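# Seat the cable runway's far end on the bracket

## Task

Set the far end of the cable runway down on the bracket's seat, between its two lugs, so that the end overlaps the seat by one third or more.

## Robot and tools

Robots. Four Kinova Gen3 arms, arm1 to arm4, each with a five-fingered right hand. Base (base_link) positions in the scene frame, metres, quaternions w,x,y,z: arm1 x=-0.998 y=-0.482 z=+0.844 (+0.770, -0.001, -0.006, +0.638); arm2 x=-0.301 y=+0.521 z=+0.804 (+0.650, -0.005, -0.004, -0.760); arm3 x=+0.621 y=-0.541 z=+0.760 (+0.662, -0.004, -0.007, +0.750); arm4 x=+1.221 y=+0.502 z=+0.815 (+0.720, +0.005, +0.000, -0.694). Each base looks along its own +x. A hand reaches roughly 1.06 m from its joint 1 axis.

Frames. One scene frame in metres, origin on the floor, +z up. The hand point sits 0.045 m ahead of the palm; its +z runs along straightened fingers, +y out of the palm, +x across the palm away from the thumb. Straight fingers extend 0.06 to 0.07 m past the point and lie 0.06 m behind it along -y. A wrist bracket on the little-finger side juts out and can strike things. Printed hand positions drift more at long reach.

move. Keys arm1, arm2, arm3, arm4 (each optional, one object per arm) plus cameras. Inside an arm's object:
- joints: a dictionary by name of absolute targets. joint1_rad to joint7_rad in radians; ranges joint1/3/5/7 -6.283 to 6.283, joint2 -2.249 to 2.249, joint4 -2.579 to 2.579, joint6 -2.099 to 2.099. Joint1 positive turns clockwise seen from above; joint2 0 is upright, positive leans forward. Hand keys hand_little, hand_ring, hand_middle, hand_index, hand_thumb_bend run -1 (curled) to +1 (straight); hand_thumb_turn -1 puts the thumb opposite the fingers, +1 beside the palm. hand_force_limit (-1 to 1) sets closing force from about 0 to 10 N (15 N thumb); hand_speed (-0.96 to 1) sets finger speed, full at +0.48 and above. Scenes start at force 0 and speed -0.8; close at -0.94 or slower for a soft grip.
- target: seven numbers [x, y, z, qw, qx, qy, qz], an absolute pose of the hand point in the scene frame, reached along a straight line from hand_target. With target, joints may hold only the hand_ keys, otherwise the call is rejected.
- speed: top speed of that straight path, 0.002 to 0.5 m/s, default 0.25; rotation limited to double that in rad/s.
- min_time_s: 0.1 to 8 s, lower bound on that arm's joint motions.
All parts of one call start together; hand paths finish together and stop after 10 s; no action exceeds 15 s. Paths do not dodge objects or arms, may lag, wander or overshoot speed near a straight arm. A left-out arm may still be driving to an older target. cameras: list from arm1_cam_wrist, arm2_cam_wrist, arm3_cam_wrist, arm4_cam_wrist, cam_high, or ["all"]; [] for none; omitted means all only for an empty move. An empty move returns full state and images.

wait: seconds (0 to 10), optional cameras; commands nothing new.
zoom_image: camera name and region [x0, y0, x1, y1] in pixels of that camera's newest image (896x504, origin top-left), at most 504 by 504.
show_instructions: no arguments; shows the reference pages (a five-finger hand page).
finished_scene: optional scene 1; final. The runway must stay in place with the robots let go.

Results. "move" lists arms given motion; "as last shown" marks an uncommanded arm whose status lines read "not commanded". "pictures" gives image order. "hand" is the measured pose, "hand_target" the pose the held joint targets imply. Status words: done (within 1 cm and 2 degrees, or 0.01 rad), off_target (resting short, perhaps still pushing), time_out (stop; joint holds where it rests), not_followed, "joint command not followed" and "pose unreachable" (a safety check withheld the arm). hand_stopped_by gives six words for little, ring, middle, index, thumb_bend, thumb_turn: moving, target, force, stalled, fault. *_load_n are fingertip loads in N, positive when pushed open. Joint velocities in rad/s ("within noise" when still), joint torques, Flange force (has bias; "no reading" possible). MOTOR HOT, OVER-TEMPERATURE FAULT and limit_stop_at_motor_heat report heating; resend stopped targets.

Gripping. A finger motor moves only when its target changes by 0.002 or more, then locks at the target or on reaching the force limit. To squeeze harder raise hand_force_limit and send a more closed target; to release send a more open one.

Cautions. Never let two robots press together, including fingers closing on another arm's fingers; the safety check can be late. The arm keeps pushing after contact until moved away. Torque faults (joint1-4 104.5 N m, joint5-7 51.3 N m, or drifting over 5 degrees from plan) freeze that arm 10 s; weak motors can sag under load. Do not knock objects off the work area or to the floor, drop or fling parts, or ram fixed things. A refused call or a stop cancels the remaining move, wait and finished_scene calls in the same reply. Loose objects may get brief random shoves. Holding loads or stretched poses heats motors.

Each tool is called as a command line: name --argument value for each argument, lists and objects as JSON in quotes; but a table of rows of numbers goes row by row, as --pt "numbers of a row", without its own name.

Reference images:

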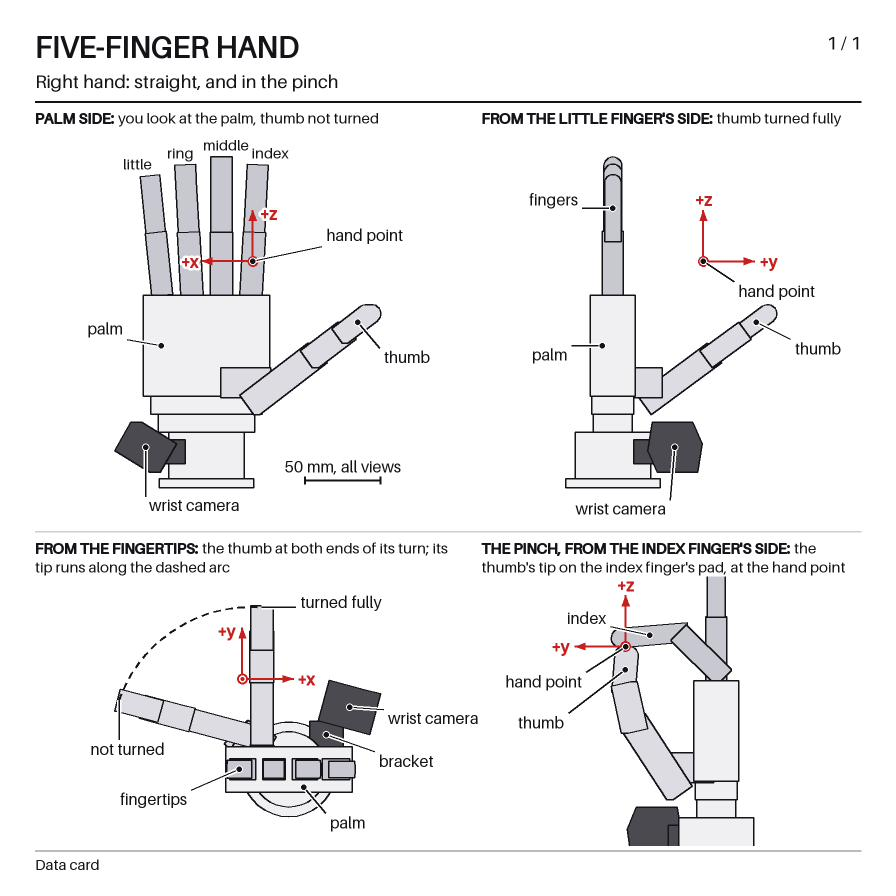

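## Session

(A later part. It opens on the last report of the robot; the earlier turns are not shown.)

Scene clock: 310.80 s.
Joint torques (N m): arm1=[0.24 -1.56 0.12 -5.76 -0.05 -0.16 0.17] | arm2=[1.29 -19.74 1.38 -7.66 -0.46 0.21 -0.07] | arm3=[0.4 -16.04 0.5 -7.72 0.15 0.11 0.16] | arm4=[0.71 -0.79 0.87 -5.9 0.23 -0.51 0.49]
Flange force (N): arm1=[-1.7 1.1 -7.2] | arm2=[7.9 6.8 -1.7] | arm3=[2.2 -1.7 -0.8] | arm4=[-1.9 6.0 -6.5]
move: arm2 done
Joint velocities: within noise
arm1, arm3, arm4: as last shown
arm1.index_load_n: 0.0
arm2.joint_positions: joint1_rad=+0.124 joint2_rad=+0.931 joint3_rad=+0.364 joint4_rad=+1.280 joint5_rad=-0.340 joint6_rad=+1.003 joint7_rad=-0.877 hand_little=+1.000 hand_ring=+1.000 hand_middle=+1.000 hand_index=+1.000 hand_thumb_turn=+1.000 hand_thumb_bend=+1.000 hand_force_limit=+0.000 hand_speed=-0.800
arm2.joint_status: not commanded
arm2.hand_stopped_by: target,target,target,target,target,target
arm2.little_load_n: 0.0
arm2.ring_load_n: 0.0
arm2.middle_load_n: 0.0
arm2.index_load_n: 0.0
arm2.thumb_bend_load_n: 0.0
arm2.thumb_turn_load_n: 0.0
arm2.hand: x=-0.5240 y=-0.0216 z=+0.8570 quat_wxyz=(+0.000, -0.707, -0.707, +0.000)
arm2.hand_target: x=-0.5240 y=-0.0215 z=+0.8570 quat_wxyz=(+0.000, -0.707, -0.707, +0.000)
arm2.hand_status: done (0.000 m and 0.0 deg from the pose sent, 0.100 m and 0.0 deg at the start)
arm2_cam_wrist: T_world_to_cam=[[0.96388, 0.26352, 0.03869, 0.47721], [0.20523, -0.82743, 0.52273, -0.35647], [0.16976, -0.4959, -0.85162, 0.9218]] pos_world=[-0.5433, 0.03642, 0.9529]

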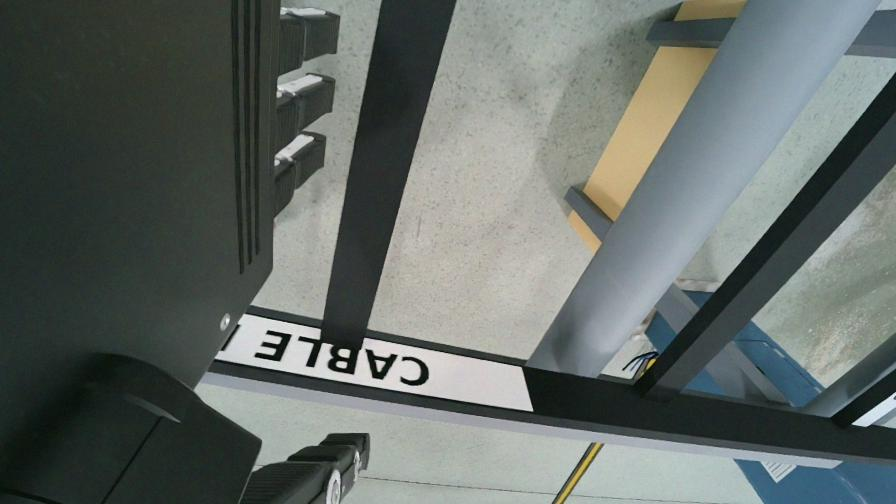

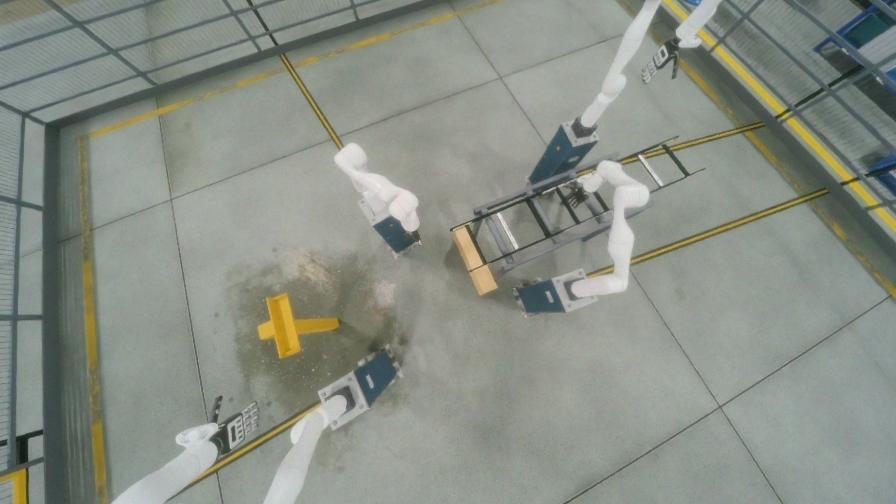

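move --arm2 '{"target": [-0.2, -0.0265, 0.857, 0, -0.7071, -0.7071, 0], "speed": 0.07}' --cameras '["arm2_cam_wrist", "arm3_cam_wrist", "cam_high"]'

zoom_image --camera "cam_high" --region '[410, 110, 690, 310]'

Scene clock: 328.43 s.
Joint torques (N m): arm1=[0.09 -1.61 0.09 -5.85 -0.06 -0.2 0.23] | arm2=[1.34 -17.46 1.51 -6.83 -0.49 0.18 -0.12] | arm3=[0.44 -16.06 0.52 -7.7 0.15 0.14 0.17] | arm4=[0.72 -0.82 0.85 -5.88 0.24 -0.5 0.5]
Flange force (N): arm1=[-1.7 1.2 -7.0] | arm2=[8.1 1.6 -2.5] | arm3=[2.3 -1.9 -0.8] | arm4=[-2.0 6.0 -6.6]
move: arm2 done
Joint velocities: within noise
arm1, arm4: as last shown
arm2.joint_positions: joint1_rad=-0.508 joint2_rad=+0.812 joint3_rad=+0.390 joint4_rad=+1.565 joint5_rad=-0.378 joint6_rad=+0.854 joint7_rad=-1.390 hand_little=+1.000 hand_ring=+1.000 hand_middle=+1.000 hand_index=+1.000 hand_thumb_turn=+1.000 hand_thumb_bend=+1.000 hand_force_limit=+0.000 hand_speed=-0.800
arm2.joint_status: not commanded
arm2.hand_stopped_by: target,target,target,target,target,target
arm2.little_load_n: 0.0
arm2.ring_load_n: 0.0
arm2.middle_load_n: 0.0
arm2.index_load_n: 0.0
arm2.thumb_bend_load_n: 0.0
arm2.thumb_turn_load_n: 0.0
arm2.hand: x=-0.2000 y=-0.0265 z=+0.8570 quat_wxyz=(+0.000, -0.707, -0.707, +0.000)
arm2.hand_target: x=-0.2000 y=-0.0265 z=+0.8570 quat_wxyz=(+0.000, -0.707, -0.707, +0.000)
arm2.hand_status: done (0.000 m and 0.0 deg from the pose sent, 0.324 m and 0.0 deg at the start)
arm3.joint_positions: joint1_rad=-0.139 joint2_rad=+0.403 joint3_rad=-0.155 joint4_rad=+1.040 joint5_rad=+0.045 joint6_rad=+1.700 joint7_rad=+1.172 hand_little=+1.000 hand_ring=+1.000 hand_middle=+1.000 hand_index=+1.000 hand_thumb_turn=+1.000 hand_thumb_bend=+1.000 hand_force_limit=+0.000 hand_speed=-0.800
arm3.joint_status: not commanded
arm3.hand_stopped_by: target,target,target,target,target,target
arm3.little_load_n: 0.0
arm3.ring_load_n: 0.0
arm3.middle_load_n: 0.0
arm3.index_load_n: -0.5
arm3.thumb_bend_load_n: 0.0
arm3.thumb_turn_load_n: 0.0
arm3.hand: x=+0.5300 y=-0.1200 z=+1.1500 quat_wxyz=(+0.000, +0.707, +0.707, +0.000)
arm3.hand_target: x=+0.5300 y=-0.1200 z=+1.1500 quat_wxyz=(+0.000, +0.707, +0.707, +0.000)
arm3.hand_status: not commanded
arm2_cam_wrist: T_world_to_cam=[[0.96388, 0.26349, 0.0387, 0.1662], [0.20521, -0.82746, 0.52268, -0.42698], [0.16975, -0.49586, -0.85165, 0.8644]] pos_world=[-0.2193, 0.03152, 0.9529]
arm3_cam_wrist: T_world_to_cam=[[0.97247, 0.23298, 0.00359, -0.48872], [0.20016, -0.84314, 0.49906, -0.78084], [0.11929, -0.4846, -0.86656, 0.9927]] pos_world=[0.51313, -0.06343, 1.25167]

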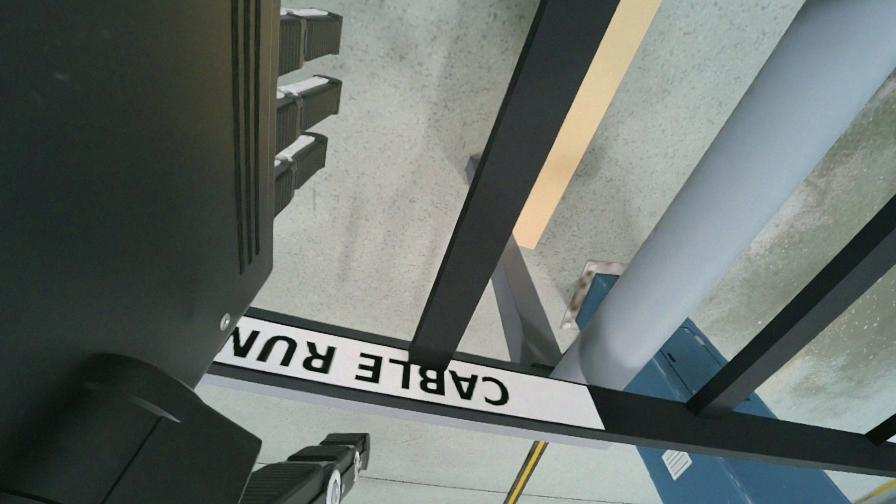

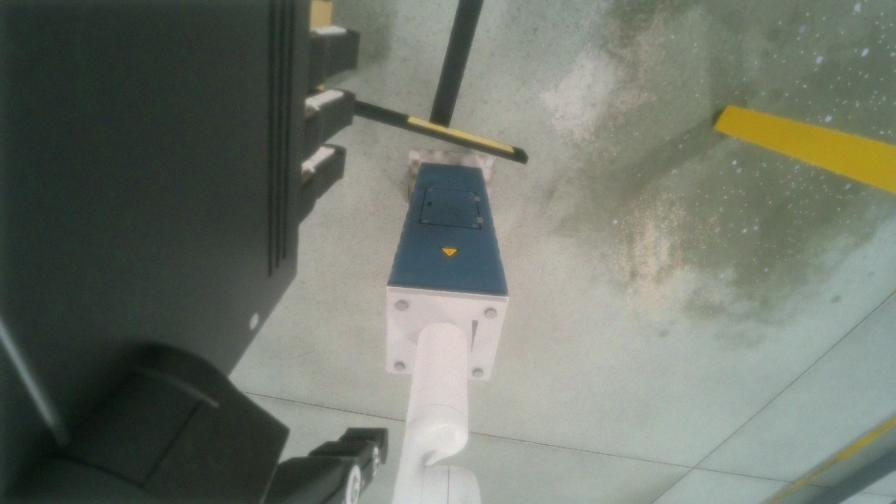

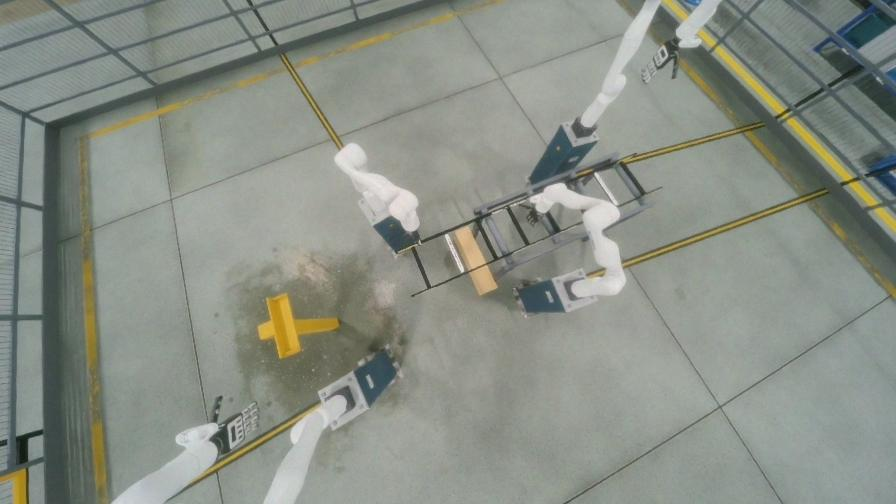

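Scaled by 1.800 from the camera's image (finer frame: 1280x720).

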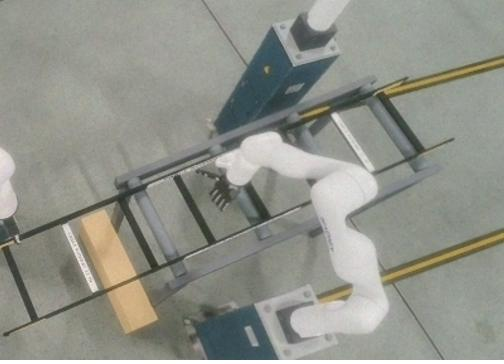

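move --cameras '["cam_high", "arm3_cam_wrist"]'

zoom_image --camera "cam_high" --region '[390, 190, 530, 310]'

zoom_image --camera "cam_high" --region '[560, 120, 700, 240]'

Scene clock: 336.17 s.
Joint torques (N m): arm1=[0.16 -1.5 0.09 -5.74 -0.12 -0.15 0.29] | arm2=[1.44 -17.47 1.46 -6.79 -0.45 0.17 -0.08] | arm3=[0.42 -16.04 0.49 -7.74 0.16 0.1 0.16] | arm4=[0.69 -0.83 0.88 -5.9 0.25 -0.49 0.49]
Flange force (N): arm1=[-1.6 1.4 -7.2] | arm2=[8.0 1.9 -2.6] | arm3=[2.1 -1.7 -0.8] | arm4=[-1.9 6.1 -6.5]
Joint velocities: within noise
arm1.joint_positions: joint1_rad=-0.081 joint2_rad=-0.325 joint3_rad=-0.065 joint4_rad=+1.489 joint5_rad=-0.031 joint6_rad=+2.052 joint7_rad=-1.849 hand_little=+1.000 hand_ring=+1.000 hand_middle=+1.000 hand_index=+1.000 hand_thumb_turn=+1.000 hand_thumb_bend=+1.000 hand_force_limit=+0.000 hand_speed=-0.800
arm1.joint_status: not commanded
arm1.hand_stopped_by: target,target,target,target,target,target
arm1.little_load_n: 0.0
arm1.ring_load_n: 0.0
arm1.middle_load_n: 0.0
arm1.index_load_n: 0.0
arm1.thumb_bend_load_n: 0.0
arm1.thumb_turn_load_n: 0.0
arm1.hand: x=-1.0334 y=-0.3075 z=+1.3283 quat_wxyz=(+0.020, +0.589, -0.808, +0.028) (m; scene frame)
arm1.hand_target: x=-1.0334 y=-0.3075 z=+1.3283 quat_wxyz=(+0.020, +0.589, -0.808, +0.028) (m; scene frame)
arm1.hand_status: not commanded
arm2.joint_positions: joint1_rad=-0.508 joint2_rad=+0.812 joint3_rad=+0.390 joint4_rad=+1.565 joint5_rad=-0.378 joint6_rad=+0.854 joint7_rad=-1.390 hand_little=+1.000 hand_ring=+1.000 hand_middle=+1.000 hand_index=+1.000 hand_thumb_turn=+1.000 hand_thumb_bend=+1.000 hand_force_limit=+0.000 hand_speed=-0.800
arm2.joint_status: not commanded
arm2.hand_stopped_by: target,target,target,target,target,target
arm2.little_load_n: 0.0
arm2.ring_load_n: 0.0
arm2.middle_load_n: 0.0
arm2.index_load_n: 0.0
arm2.thumb_bend_load_n: 0.0
arm2.thumb_turn_load_n: 0.0
arm2.hand: x=-0.2000 y=-0.0265 z=+0.8570 quat_wxyz=(+0.000, -0.707, -0.707, +0.000) (m; scene frame)
arm2.hand_target: x=-0.2000 y=-0.0265 z=+0.8570 quat_wxyz=(+0.000, -0.707, -0.707, +0.000) (m; scene frame)
arm2.hand_status: done (0.000 m and 0.0 deg from the pose sent, 0.324 m and 0.0 deg at the start)
arm3.joint_positions: joint1_rad=-0.139 joint2_rad=+0.403 joint3_rad=-0.155 joint4_rad=+1.040 joint5_rad=+0.045 joint6_rad=+1.700 joint7_rad=+1.172 hand_little=+1.000 hand_ring=+1.000 hand_middle=+1.000 hand_index=+1.000 hand_thumb_turn=+1.000 hand_thumb_bend=+1.000 hand_force_limit=+0.000 hand_speed=-0.800
arm3.joint_status: not commanded
arm3.hand_stopped_by: target,target,target,target,target,target
arm3.little_load_n: 0.0
arm3.ring_load_n: 0.0
arm3.middle_load_n: 0.0
arm3.index_load_n: 0.0
arm3.thumb_bend_load_n: 0.0
arm3.thumb_turn_load_n: 0.0
arm3.hand: x=+0.5300 y=-0.1200 z=+1.1500 quat_wxyz=(+0.000, +0.707, +0.707, +0.000) (m; scene frame)
arm3.hand_target: x=+0.5300 y=-0.1200 z=+1.1500 quat_wxyz=(+0.000, +0.707, +0.707, +0.000) (m; scene frame)
arm3.hand_status: not commanded
arm4.joint_positions: joint1_rad=-0.242 joint2_rad=-0.425 joint3_rad=-0.064 joint4_rad=+1.432 joint5_rad=-0.026 joint6_rad=+1.954 joint7_rad=-2.115 hand_little=+1.000 hand_ring=+1.000 hand_middle=+1.000 hand_index=+1.000 hand_thumb_turn=+1.000 hand_thumb_bend=+1.000 hand_force_limit=+0.000 hand_speed=-0.800
arm4.joint_status: not commanded
arm4.hand_stopped_by: target,target,target,target,target,target
arm4.little_load_n: 0.0
arm4.ring_load_n: 0.0
arm4.middle_load_n: 0.0
arm4.index_load_n: 0.0
arm4.thumb_bend_load_n: 0.0
arm4.thumb_turn_load_n: 0.0
arm4.hand: x=+1.3097 y=+0.3121 z=+1.3438 quat_wxyz=(-0.083, -0.769, -0.633, +0.027) (m; scene frame)
arm4.hand_target: x=+1.3097 y=+0.3121 z=+1.3438 quat_wxyz=(-0.083, -0.769, -0.633, +0.027) (m; scene frame)
arm4.hand_status: not commanded
pictures: arm3_cam_wrist, cam_high
camera_calibration:
arm3_cam_wrist: T_world_to_cam=[[0.97247, 0.23298, 0.00359, -0.48872], [0.20016, -0.84314, 0.49906, -0.78084], [0.11929, -0.4846, -0.86656, 0.9927]] pos_world=[0.51313, -0.06343, 1.25167]

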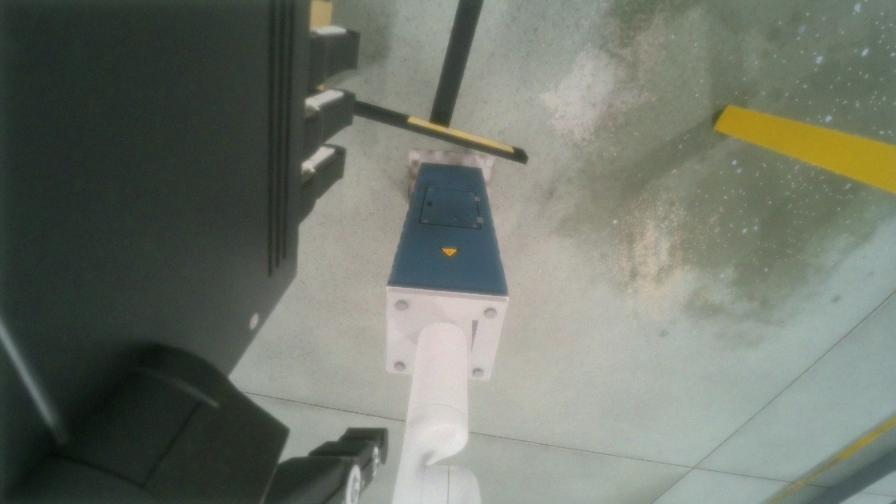

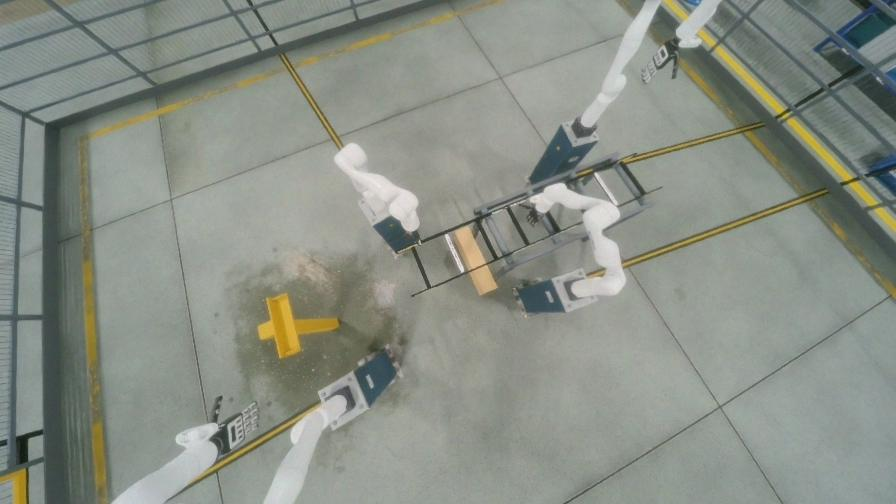

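Scaled by 3.600 from the camera's image (finer frame: 1280x720).

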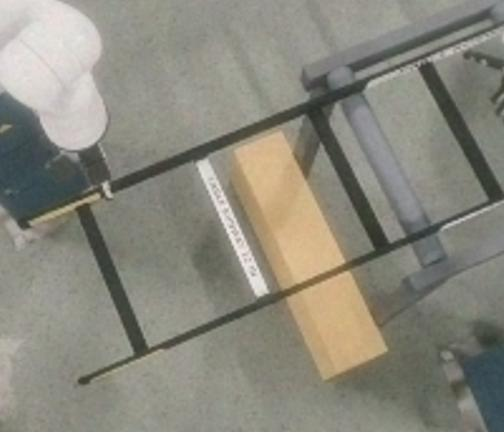

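Scaled by 3.600 from the camera's image (finer frame: 1280x720).

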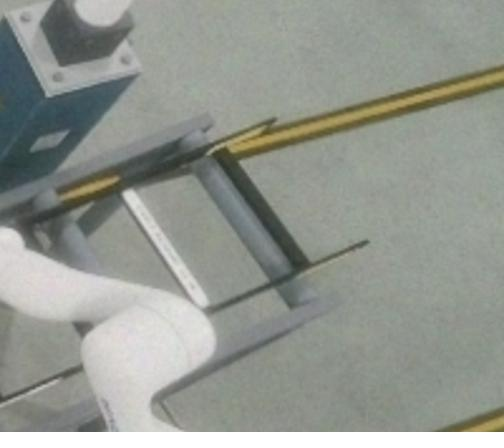

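move --arm3 '{"target": [0.31, -0.04, 0.97, 0, 0.7071, 0.7071, 0], "speed": 0.25, "joints": {"hand_thumb_turn": -1.0, "hand_speed": 0.0}}' --cameras '["arm3_cam_wrist", "cam_high"]'

zoom_image --camera "cam_high" --region '[390, 190, 530, 310]'

Scene clock: 373.47 s.
Joint torques (N m): arm1=[0.09 -1.58 0.12 -5.84 -0.11 -0.14 0.24] | arm2=[1.43 -17.45 1.39 -6.77 -0.42 0.14 -0.1] | arm3=[0.55 -23.91 0.41 -7.72 0.13 0.13 0.14] | arm4=[0.74 -0.83 0.88 -5.88 0.24 -0.52 0.49]
Flange force (N): arm1=[-1.7 1.3 -6.9] | arm2=[7.8 1.8 -2.7] | arm3=[3.6 -3.2 -0.4] | arm4=[-2.0 6.0 -6.6]
move: arm3 done
Joint velocities: within noise
arm1, arm2, arm4: as last shown
arm3.joint_positions: joint1_rad=-0.461 joint2_rad=+0.909 joint3_rad=-0.161 joint4_rad=+0.689 joint5_rad=+0.112 joint6_rad=+1.543 joint7_rad=+0.884 hand_little=+1.000 hand_ring=+1.000 hand_middle=+1.000 hand_index=+1.000 hand_thumb_turn=-1.000 hand_thumb_bend=+1.000 hand_force_limit=+0.000 hand_speed=+0.000
arm3.joint_status: all done
arm3.hand_stopped_by: target,target,target,target,target,target
arm3.little_load_n: 0.0
arm3.ring_load_n: 0.0
arm3.middle_load_n: 0.0
arm3.index_load_n: 0.0
arm3.thumb_bend_load_n: 0.0
arm3.thumb_turn_load_n: 0.0
arm3.hand: x=+0.3100 y=-0.0400 z=+0.9700 quat_wxyz=(+0.000, +0.707, +0.707, +0.000)
arm3.hand_target: x=+0.3100 y=-0.0400 z=+0.9700 quat_wxyz=(+0.000, +0.707, +0.707, +0.000)
arm3.hand_status: done (0.000 m and 0.0 deg from the pose sent, 0.295 m and 0.0 deg at the start)
arm4.little_load_n: 0.5
arm4.index_load_n: -0.5
arm3_cam_wrist: T_world_to_cam=[[0.9725, 0.23289, 0.00362, -0.2929], [0.20005, -0.84312, 0.49913, -0.57959], [0.11929, -0.48468, -0.86652, 0.90168]] pos_world=[0.29323, 0.01657, 1.07167]

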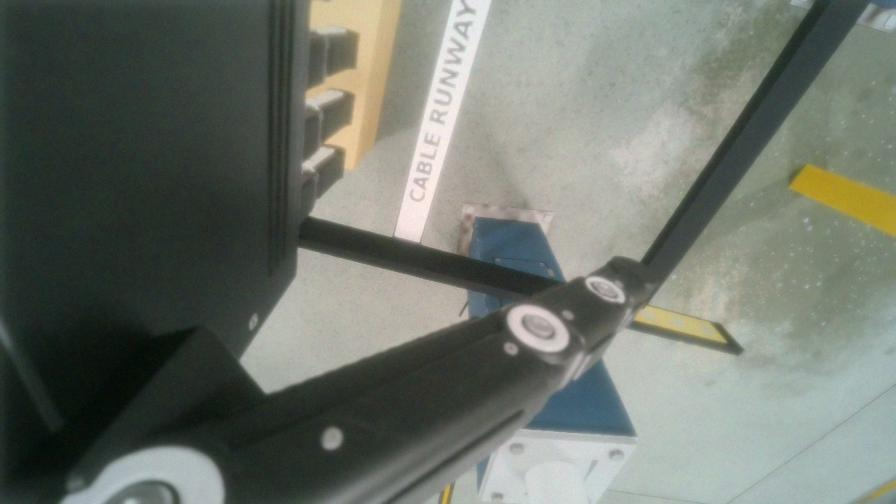

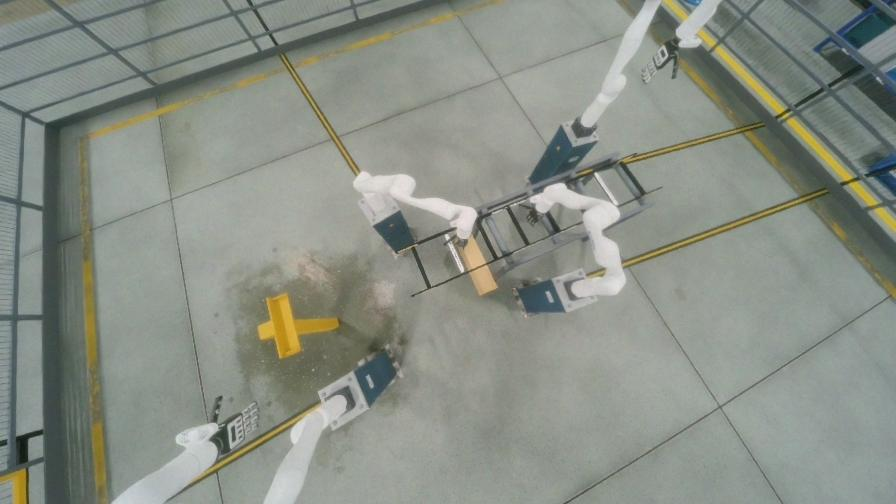

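Scaled by 3.600 from the camera's image (finer frame: 1280x720).

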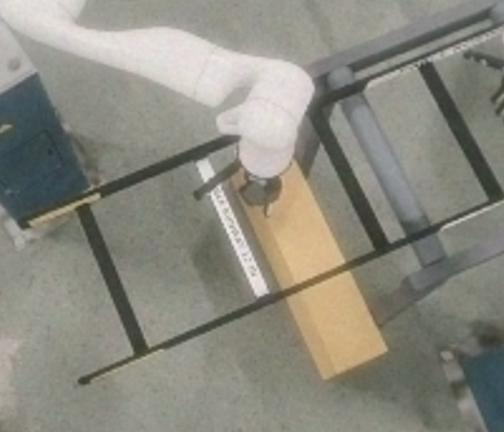

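move --arm3 '{"target": [0.315, -0.04, 0.87, 0, 0.7071, 0.7071, 0], "speed": 0.12}' --cameras '["arm3_cam_wrist", "cam_high"]'

zoom_image --camera "cam_high" --region '[390, 190, 530, 310]'

Scene clock: 397.13 s.
Joint torques (N m): arm1=[0.21 -1.58 0.1 -5.91 -0.05 -0.25 0.19] | arm2=[1.43 -17.4 1.38 -6.91 -0.49 0.15 -0.03] | arm3=[0.57 -23.98 0.24 -7.3 0.14 0.16 0.17] | arm4=[0.69 -0.76 0.87 -5.9 0.25 -0.51 0.49]
Flange force (N): arm1=[-1.6 1.1 -6.9] | arm2=[8.5 1.9 -2.8] | arm3=[2.7 -2.6 0.5] | arm4=[-1.8 6.0 -6.5]
move: arm3 done
Joint velocities: within noise
arm1, arm2, arm4: as last shown
arm3.joint_positions: joint1_rad=-0.444 joint2_rad=+0.957 joint3_rad=-0.164 joint4_rad=+0.915 joint5_rad=+0.124 joint6_rad=+1.272 joint7_rad=+0.872 hand_little=+1.000 hand_ring=+1.000 hand_middle=+1.000 hand_index=+1.000 hand_thumb_turn=-1.000 hand_thumb_bend=+1.000 hand_force_limit=+0.000 hand_speed=+0.000
arm3.joint_status: not commanded
arm3.hand_stopped_by: target,target,target,target,target,target
arm3.little_load_n: 0.0
arm3.ring_load_n: 0.0
arm3.middle_load_n: 0.5
arm3.index_load_n: 0.0
arm3.thumb_bend_load_n: 0.0
arm3.thumb_turn_load_n: 0.0
arm3.hand: x=+0.3150 y=-0.0400 z=+0.8699 quat_wxyz=(+0.000, +0.707, +0.707, +0.000)
arm3.hand_target: x=+0.3150 y=-0.0400 z=+0.8700 quat_wxyz=(+0.000, +0.707, +0.707, +0.000)
arm3.hand_status: done (0.000 m and 0.0 deg from the pose sent, 0.100 m and 0.0 deg at the start)
arm4.little_load_n: 0.0
arm4.index_load_n: 0.0
arm3_cam_wrist: T_world_to_cam=[[0.9725, 0.23289, 0.00362, -0.29738], [0.20005, -0.84312, 0.49913, -0.53072], [0.11929, -0.48468, -0.86652, 0.81429]] pos_world=[0.29823, 0.01647, 0.97157]

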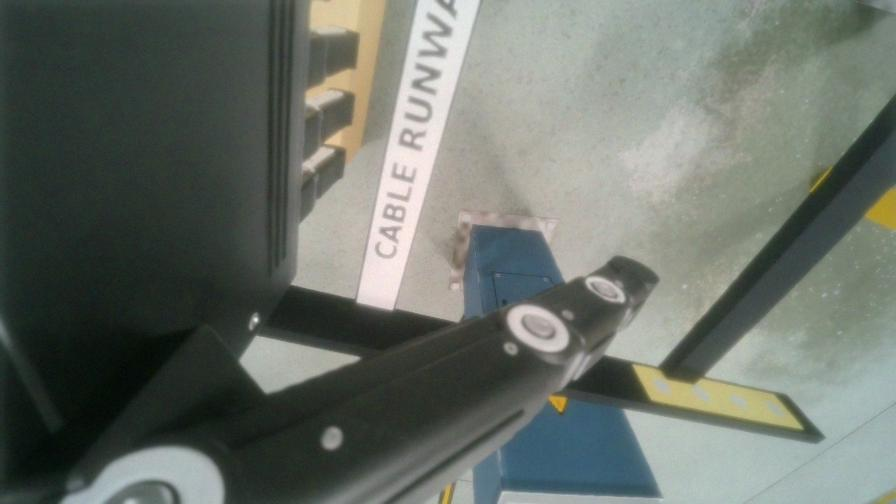

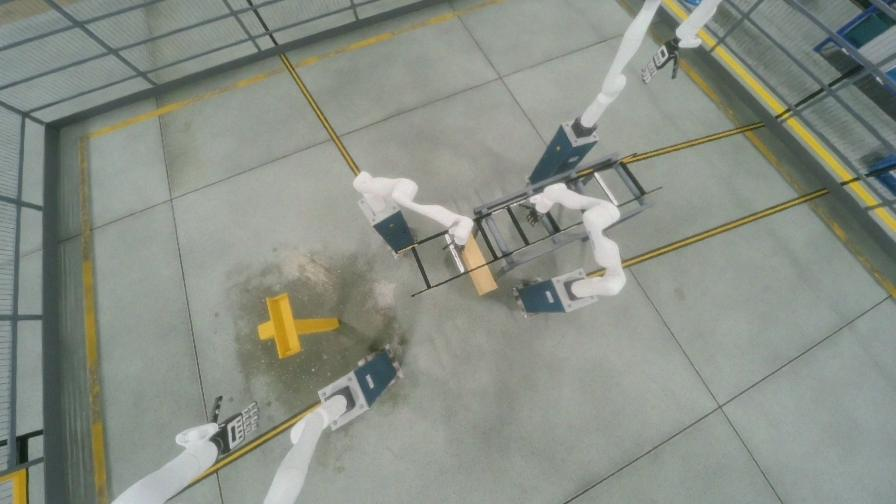

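Scaled by 3.600 from the camera's image (finer frame: 1280x720).

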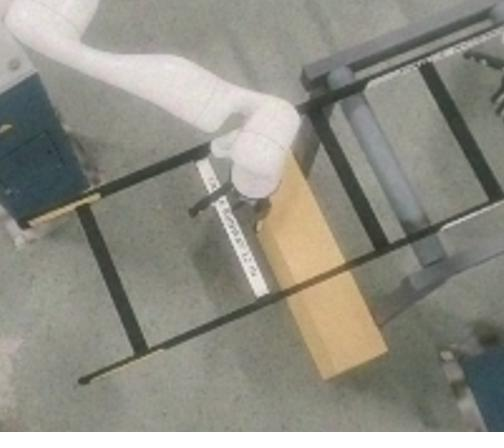

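move --arm3 '{"target": [0.313, -0.04, 0.785, 0, 0.7071, 0.7071, 0], "speed": 0.08}' --cameras '["arm3_cam_wrist", "cam_high"]'

zoom_image --camera "arm3_cam_wrist" --region '[280, 0, 700, 450]'

zoom_image --camera "cam_high" --region '[390, 190, 530, 310]'

Scene clock: 406.63 s.
Joint torques (N m): arm1=[0.13 -1.62 0.15 -5.86 -0.1 -0.2 0.24] | arm2=[1.36 -17.44 1.4 -6.87 -0.49 0.15 -0.11] | arm3=[0.54 -24.43 0.18 -6.72 0.14 0.15 0.17] | arm4=[0.71 -0.83 0.86 -5.91 0.23 -0.51 0.5]
Flange force (N): arm1=[-1.7 1.4 -7.0] | arm2=[8.2 1.6 -2.7] | arm3=[2.7 -2.5 0.9] | arm4=[-2.0 6.0 -6.5]
move: arm3 done
Joint velocities: within noise
arm1, arm2, arm4: as last shown
arm1.ring_load_n: 0.5
arm3.joint_positions: joint1_rad=-0.447 joint2_rad=+1.054 joint3_rad=-0.159 joint4_rad=+0.991 joint5_rad=+0.138 joint6_rad=+1.100 joint7_rad=+0.859 hand_little=+1.000 hand_ring=+1.000 hand_middle=+1.000 hand_index=+1.000 hand_thumb_turn=-1.000 hand_thumb_bend=+1.000 hand_force_limit=+0.000 hand_speed=+0.000
arm3.joint_status: not commanded
arm3.hand_stopped_by: target,target,target,target,target,target
arm3.little_load_n: 0.0
arm3.ring_load_n: 0.0
arm3.middle_load_n: 0.0
arm3.index_load_n: 0.0
arm3.thumb_bend_load_n: 0.0
arm3.thumb_turn_load_n: 0.0
arm3.hand: x=+0.3130 y=-0.0400 z=+0.7850 quat_wxyz=(+0.000, +0.707, +0.707, +0.000)
arm3.hand_target: x=+0.3130 y=-0.0400 z=+0.7850 quat_wxyz=(+0.000, +0.707, +0.707, +0.000)
arm3.hand_status: done (0.000 m and 0.0 deg from the pose sent, 0.085 m and 0.0 deg at the start)
arm3_cam_wrist: T_world_to_cam=[[0.9725, 0.23288, 0.0036, -0.29511], [0.20004, -0.84308, 0.4992, -0.48795], [0.11929, -0.48475, -0.86648, 0.74084]] pos_world=[0.29623, 0.01647, 0.88657]

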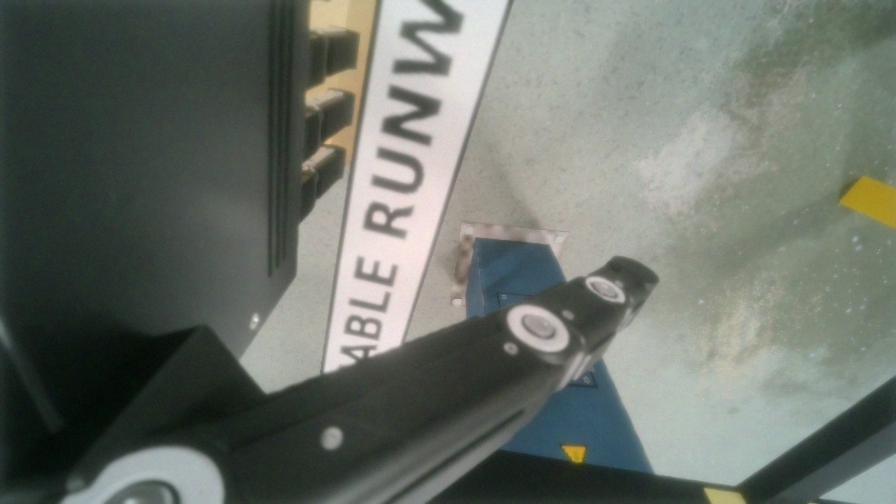

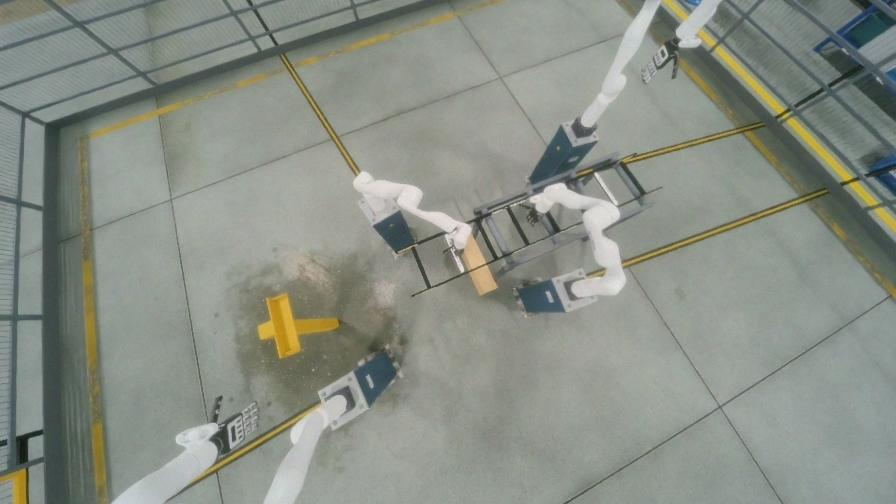

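Scaled by 1.120 from the camera's image (finer frame: 1280x720).

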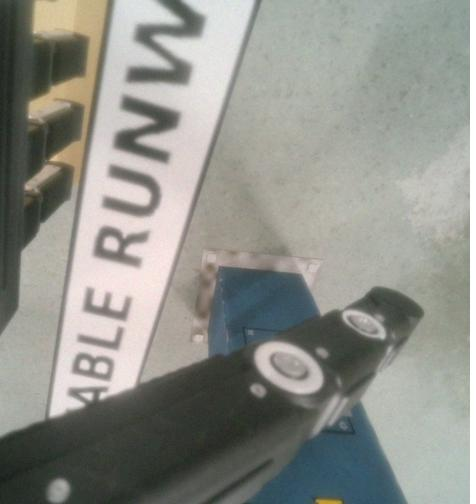

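Scaled by 3.600 from the camera's image (finer frame: 1280x720).

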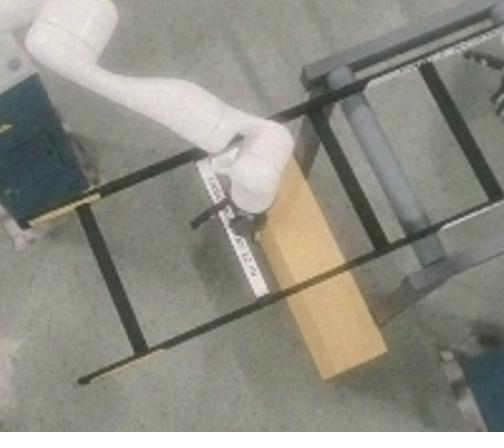

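move --arm3 '{"joints": {"hand_speed": -0.6, "hand_force_limit": -0.2, "hand_little": -0.3, "hand_ring": -0.3, "hand_middle": -0.3, "hand_index": -0.3}}' --cameras '["arm3_cam_wrist", "cam_high"]'

zoom_image --camera "cam_high" --region '[390, 190, 530, 310]'

Scene clock: 419.20 s.
Joint torques (N m): arm1=[0.13 -1.54 0.07 -5.93 -0.04 -0.15 0.26] | arm2=[1.39 -17.37 1.42 -6.87 -0.51 0.17 -0.13] | arm3=[0.52 -24.42 0.23 -6.71 0.18 0.18 0.16] | arm4=[0.72 -0.83 0.89 -5.9 0.24 -0.52 0.5]
Flange force (N): arm1=[-1.5 1.3 -6.5] | arm2=[8.4 1.6 -2.7] | arm3=[2.7 -2.5 1.0] | arm4=[-1.9 6.1 -6.5]
move: arm3 done
Joint velocities: within noise
arm1, arm2, arm4: as last shown
arm1.ring_load_n: 0.0
arm3.joint_positions: joint1_rad=-0.447 joint2_rad=+1.054 joint3_rad=-0.159 joint4_rad=+0.991 joint5_rad=+0.139 joint6_rad=+1.100 joint7_rad=+0.859 hand_little=-0.300 hand_ring=-0.300 hand_middle=-0.300 hand_index=-0.300 hand_thumb_turn=-1.000 hand_thumb_bend=+1.000 hand_force_limit=-0.200 hand_speed=-0.600
arm3.joint_status: all done
arm3.hand_stopped_by: target,target,target,target,target,target
arm3.little_load_n: 0.0
arm3.ring_load_n: 0.0
arm3.middle_load_n: 0.0
arm3.index_load_n: 0.0
arm3.thumb_bend_load_n: 0.0
arm3.thumb_turn_load_n: 0.0
arm3.hand: x=+0.3130 y=-0.0400 z=+0.7850 quat_wxyz=(+0.000, +0.707, +0.707, +0.000)
arm3.hand_target: x=+0.3130 y=-0.0400 z=+0.7850 quat_wxyz=(+0.000, +0.707, +0.707, +0.000)
arm3.hand_status: not commanded
arm3_cam_wrist: T_world_to_cam=[[0.97248, 0.23297, 0.00357, -0.29508], [0.20014, -0.8431, 0.49913, -0.48797], [0.11929, -0.48468, -0.86652, 0.74096]] pos_world=[0.29623, 0.01647, 0.88667]

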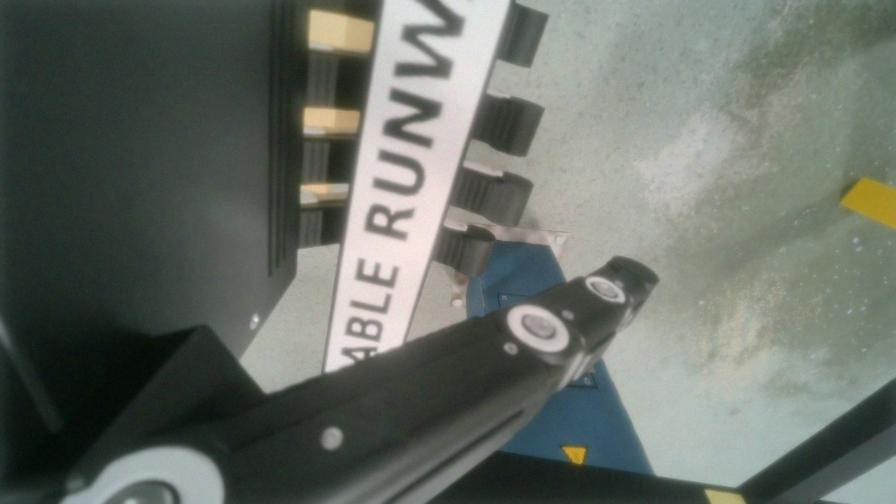

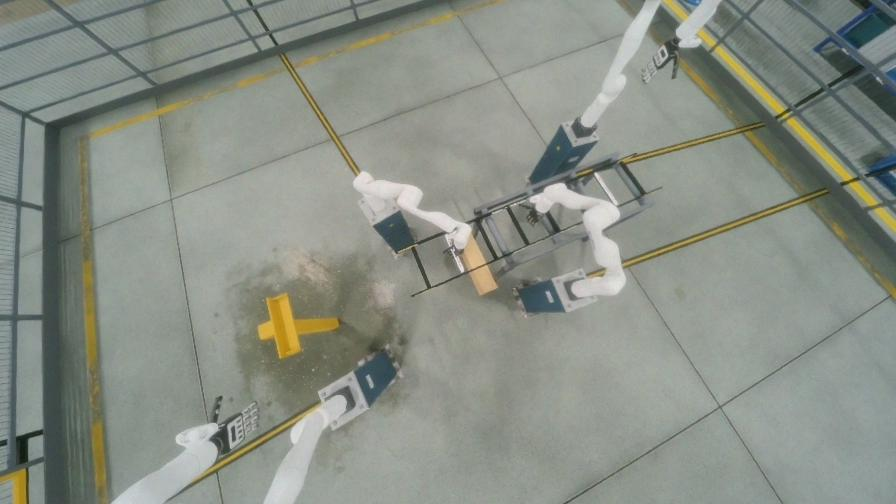

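Scaled by 3.600 from the camera's image (finer frame: 1280x720).

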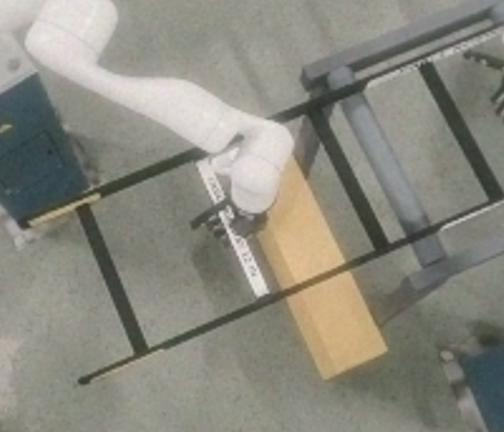

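move --arm3 '{"joints": {"hand_speed": -0.85, "hand_force_limit": -0.4, "hand_little": -0.75, "hand_ring": -0.75, "hand_middle": -0.75, "hand_index": -0.75}}' --cameras '["arm3_cam_wrist", "cam_high"]'

zoom_image --camera "cam_high" --region '[390, 190, 530, 310]'

Scene clock: 426.57 s.
Joint torques (N m): arm1=[0.23 -1.58 0.02 -5.83 -0.12 -0.18 0.3] | arm2=[1.41 -17.43 1.38 -6.81 -0.45 0.16 -0.12] | arm3=[0.36 -31.25 0.19 -9.75 0.53 0.15 0.16] | arm4=[0.71 -0.8 0.85 -5.89 0.24 -0.51 0.48]
Flange force (N): arm1=[-1.7 1.2 -7.0] | arm2=[8.1 1.7 -2.7] | arm3=[2.5 -1.8 11.5] | arm4=[-1.9 5.9 -6.5]
move: arm3 off_target
Joint velocities: within noise
arm1, arm2, arm4: as last shown
arm1.middle_load_n: 0.5
arm3.joint_positions: joint1_rad=-0.447 joint2_rad=+1.054 joint3_rad=-0.159 joint4_rad=+0.991 joint5_rad=+0.138 joint6_rad=+1.100 joint7_rad=+0.859 hand_little=-0.437 hand_ring=-0.423 hand_middle=-0.409 hand_index=-0.395 hand_thumb_turn=-1.000 hand_thumb_bend=+1.000 hand_force_limit=-0.400 hand_speed=-0.850
arm3.joint_status: hand_little off_target (ended at -0.437, target -0.750); hand_ring off_target (ended at -0.423, target -0.750); hand_middle off_target (ended at -0.409, target -0.750); hand_index off_target (ended at -0.395, target -0.750); the others done
arm3.hand_stopped_by: force,force,force,force,target,target
arm3.little_load_n: 5.0
arm3.ring_load_n: 4.0
arm3.middle_load_n: 1.0
arm3.index_load_n: 0.5
arm3.thumb_bend_load_n: 0.0
arm3.thumb_turn_load_n: 0.0
arm3.hand: x=+0.3130 y=-0.0400 z=+0.7850 quat_wxyz=(+0.000, +0.707, +0.707, +0.000)
arm3.hand_target: x=+0.3130 y=-0.0400 z=+0.7850 quat_wxyz=(+0.000, +0.707, +0.707, +0.000)
arm3.hand_status: not commanded
arm3_cam_wrist: T_world_to_cam=[[0.97248, 0.23297, 0.00357, -0.29508], [0.20014, -0.8431, 0.49913, -0.48797], [0.11929, -0.48468, -0.86652, 0.74096]] pos_world=[0.29623, 0.01647, 0.88667]

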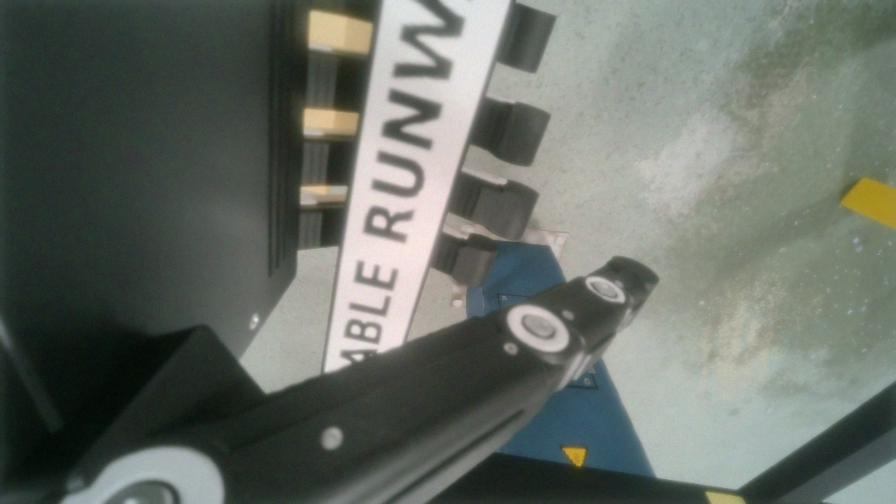

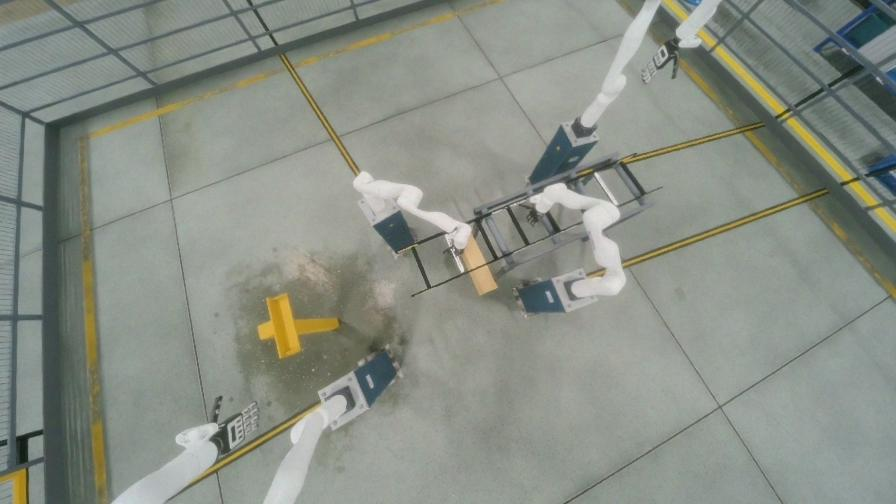

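Scaled by 3.600 from the camera's image (finer frame: 1280x720).

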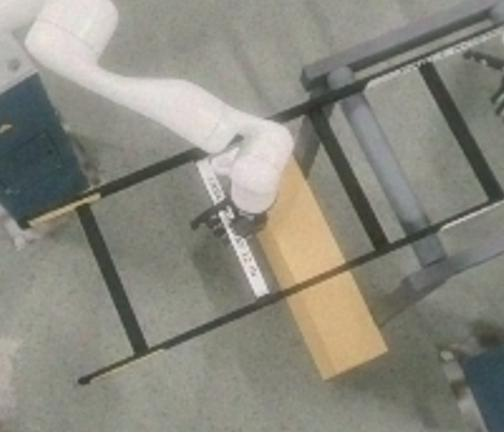

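move --arm3 '{"joints": {"hand_speed": -0.85, "hand_force_limit": -0.6, "hand_thumb_bend": -0.6}}' --cameras '["arm3_cam_wrist"]'

Scene clock: 437.50 s.
Joint torques (N m): arm1=[0.15 -1.63 0.11 -5.82 -0.1 -0.19 0.2] | arm2=[1.36 -17.42 1.37 -6.85 -0.45 0.17 -0.08] | arm3=[0.24 -31.13 0.12 -9.64 0.51 0.19 0.14] | arm4=[0.73 -0.81 0.87 -5.89 0.24 -0.51 0.5]
Flange force (N): arm1=[-1.8 1.2 -7.1] | arm2=[8.2 1.7 -2.7] | arm3=[2.7 -1.7 11.3] | arm4=[-1.9 6.0 -6.5]
move: arm3 off_target
Joint velocities: within noise
arm1, arm2, arm4: as last shown
arm1.middle_load_n: 0.0
arm3.joint_positions: joint1_rad=-0.447 joint2_rad=+1.054 joint3_rad=-0.159 joint4_rad=+0.991 joint5_rad=+0.138 joint6_rad=+1.100 joint7_rad=+0.859 hand_little=-0.437 hand_ring=-0.423 hand_middle=-0.409 hand_index=-0.395 hand_thumb_turn=-1.000 hand_thumb_bend=+0.422 hand_force_limit=-0.600 hand_speed=-0.850
arm3.joint_status: hand_thumb_bend off_target (ended at +0.422, target -0.600); the others done
arm3.hand_stopped_by: force,force,force,force,force,target
arm3.little_load_n: 5.5
arm3.ring_load_n: 4.5
arm3.middle_load_n: 1.0
arm3.index_load_n: 0.0
arm3.thumb_bend_load_n: 3.5
arm3.thumb_turn_load_n: 0.0
arm3.hand: x=+0.3130 y=-0.0400 z=+0.7850 quat_wxyz=(+0.000, +0.707, +0.707, +0.000)
arm3.hand_target: x=+0.3130 y=-0.0400 z=+0.7850 quat_wxyz=(+0.000, +0.707, +0.707, +0.000)
arm3.hand_status: not commanded
arm3_cam_wrist: T_world_to_cam=[[0.97248, 0.23297, 0.00357, -0.29508], [0.20014, -0.8431, 0.49913, -0.48797], [0.11929, -0.48468, -0.86652, 0.74096]] pos_world=[0.29623, 0.01647, 0.88667]

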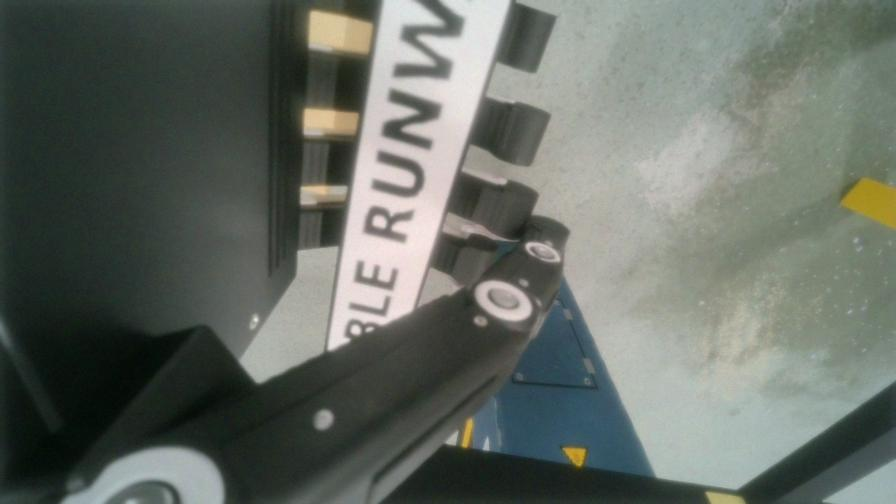

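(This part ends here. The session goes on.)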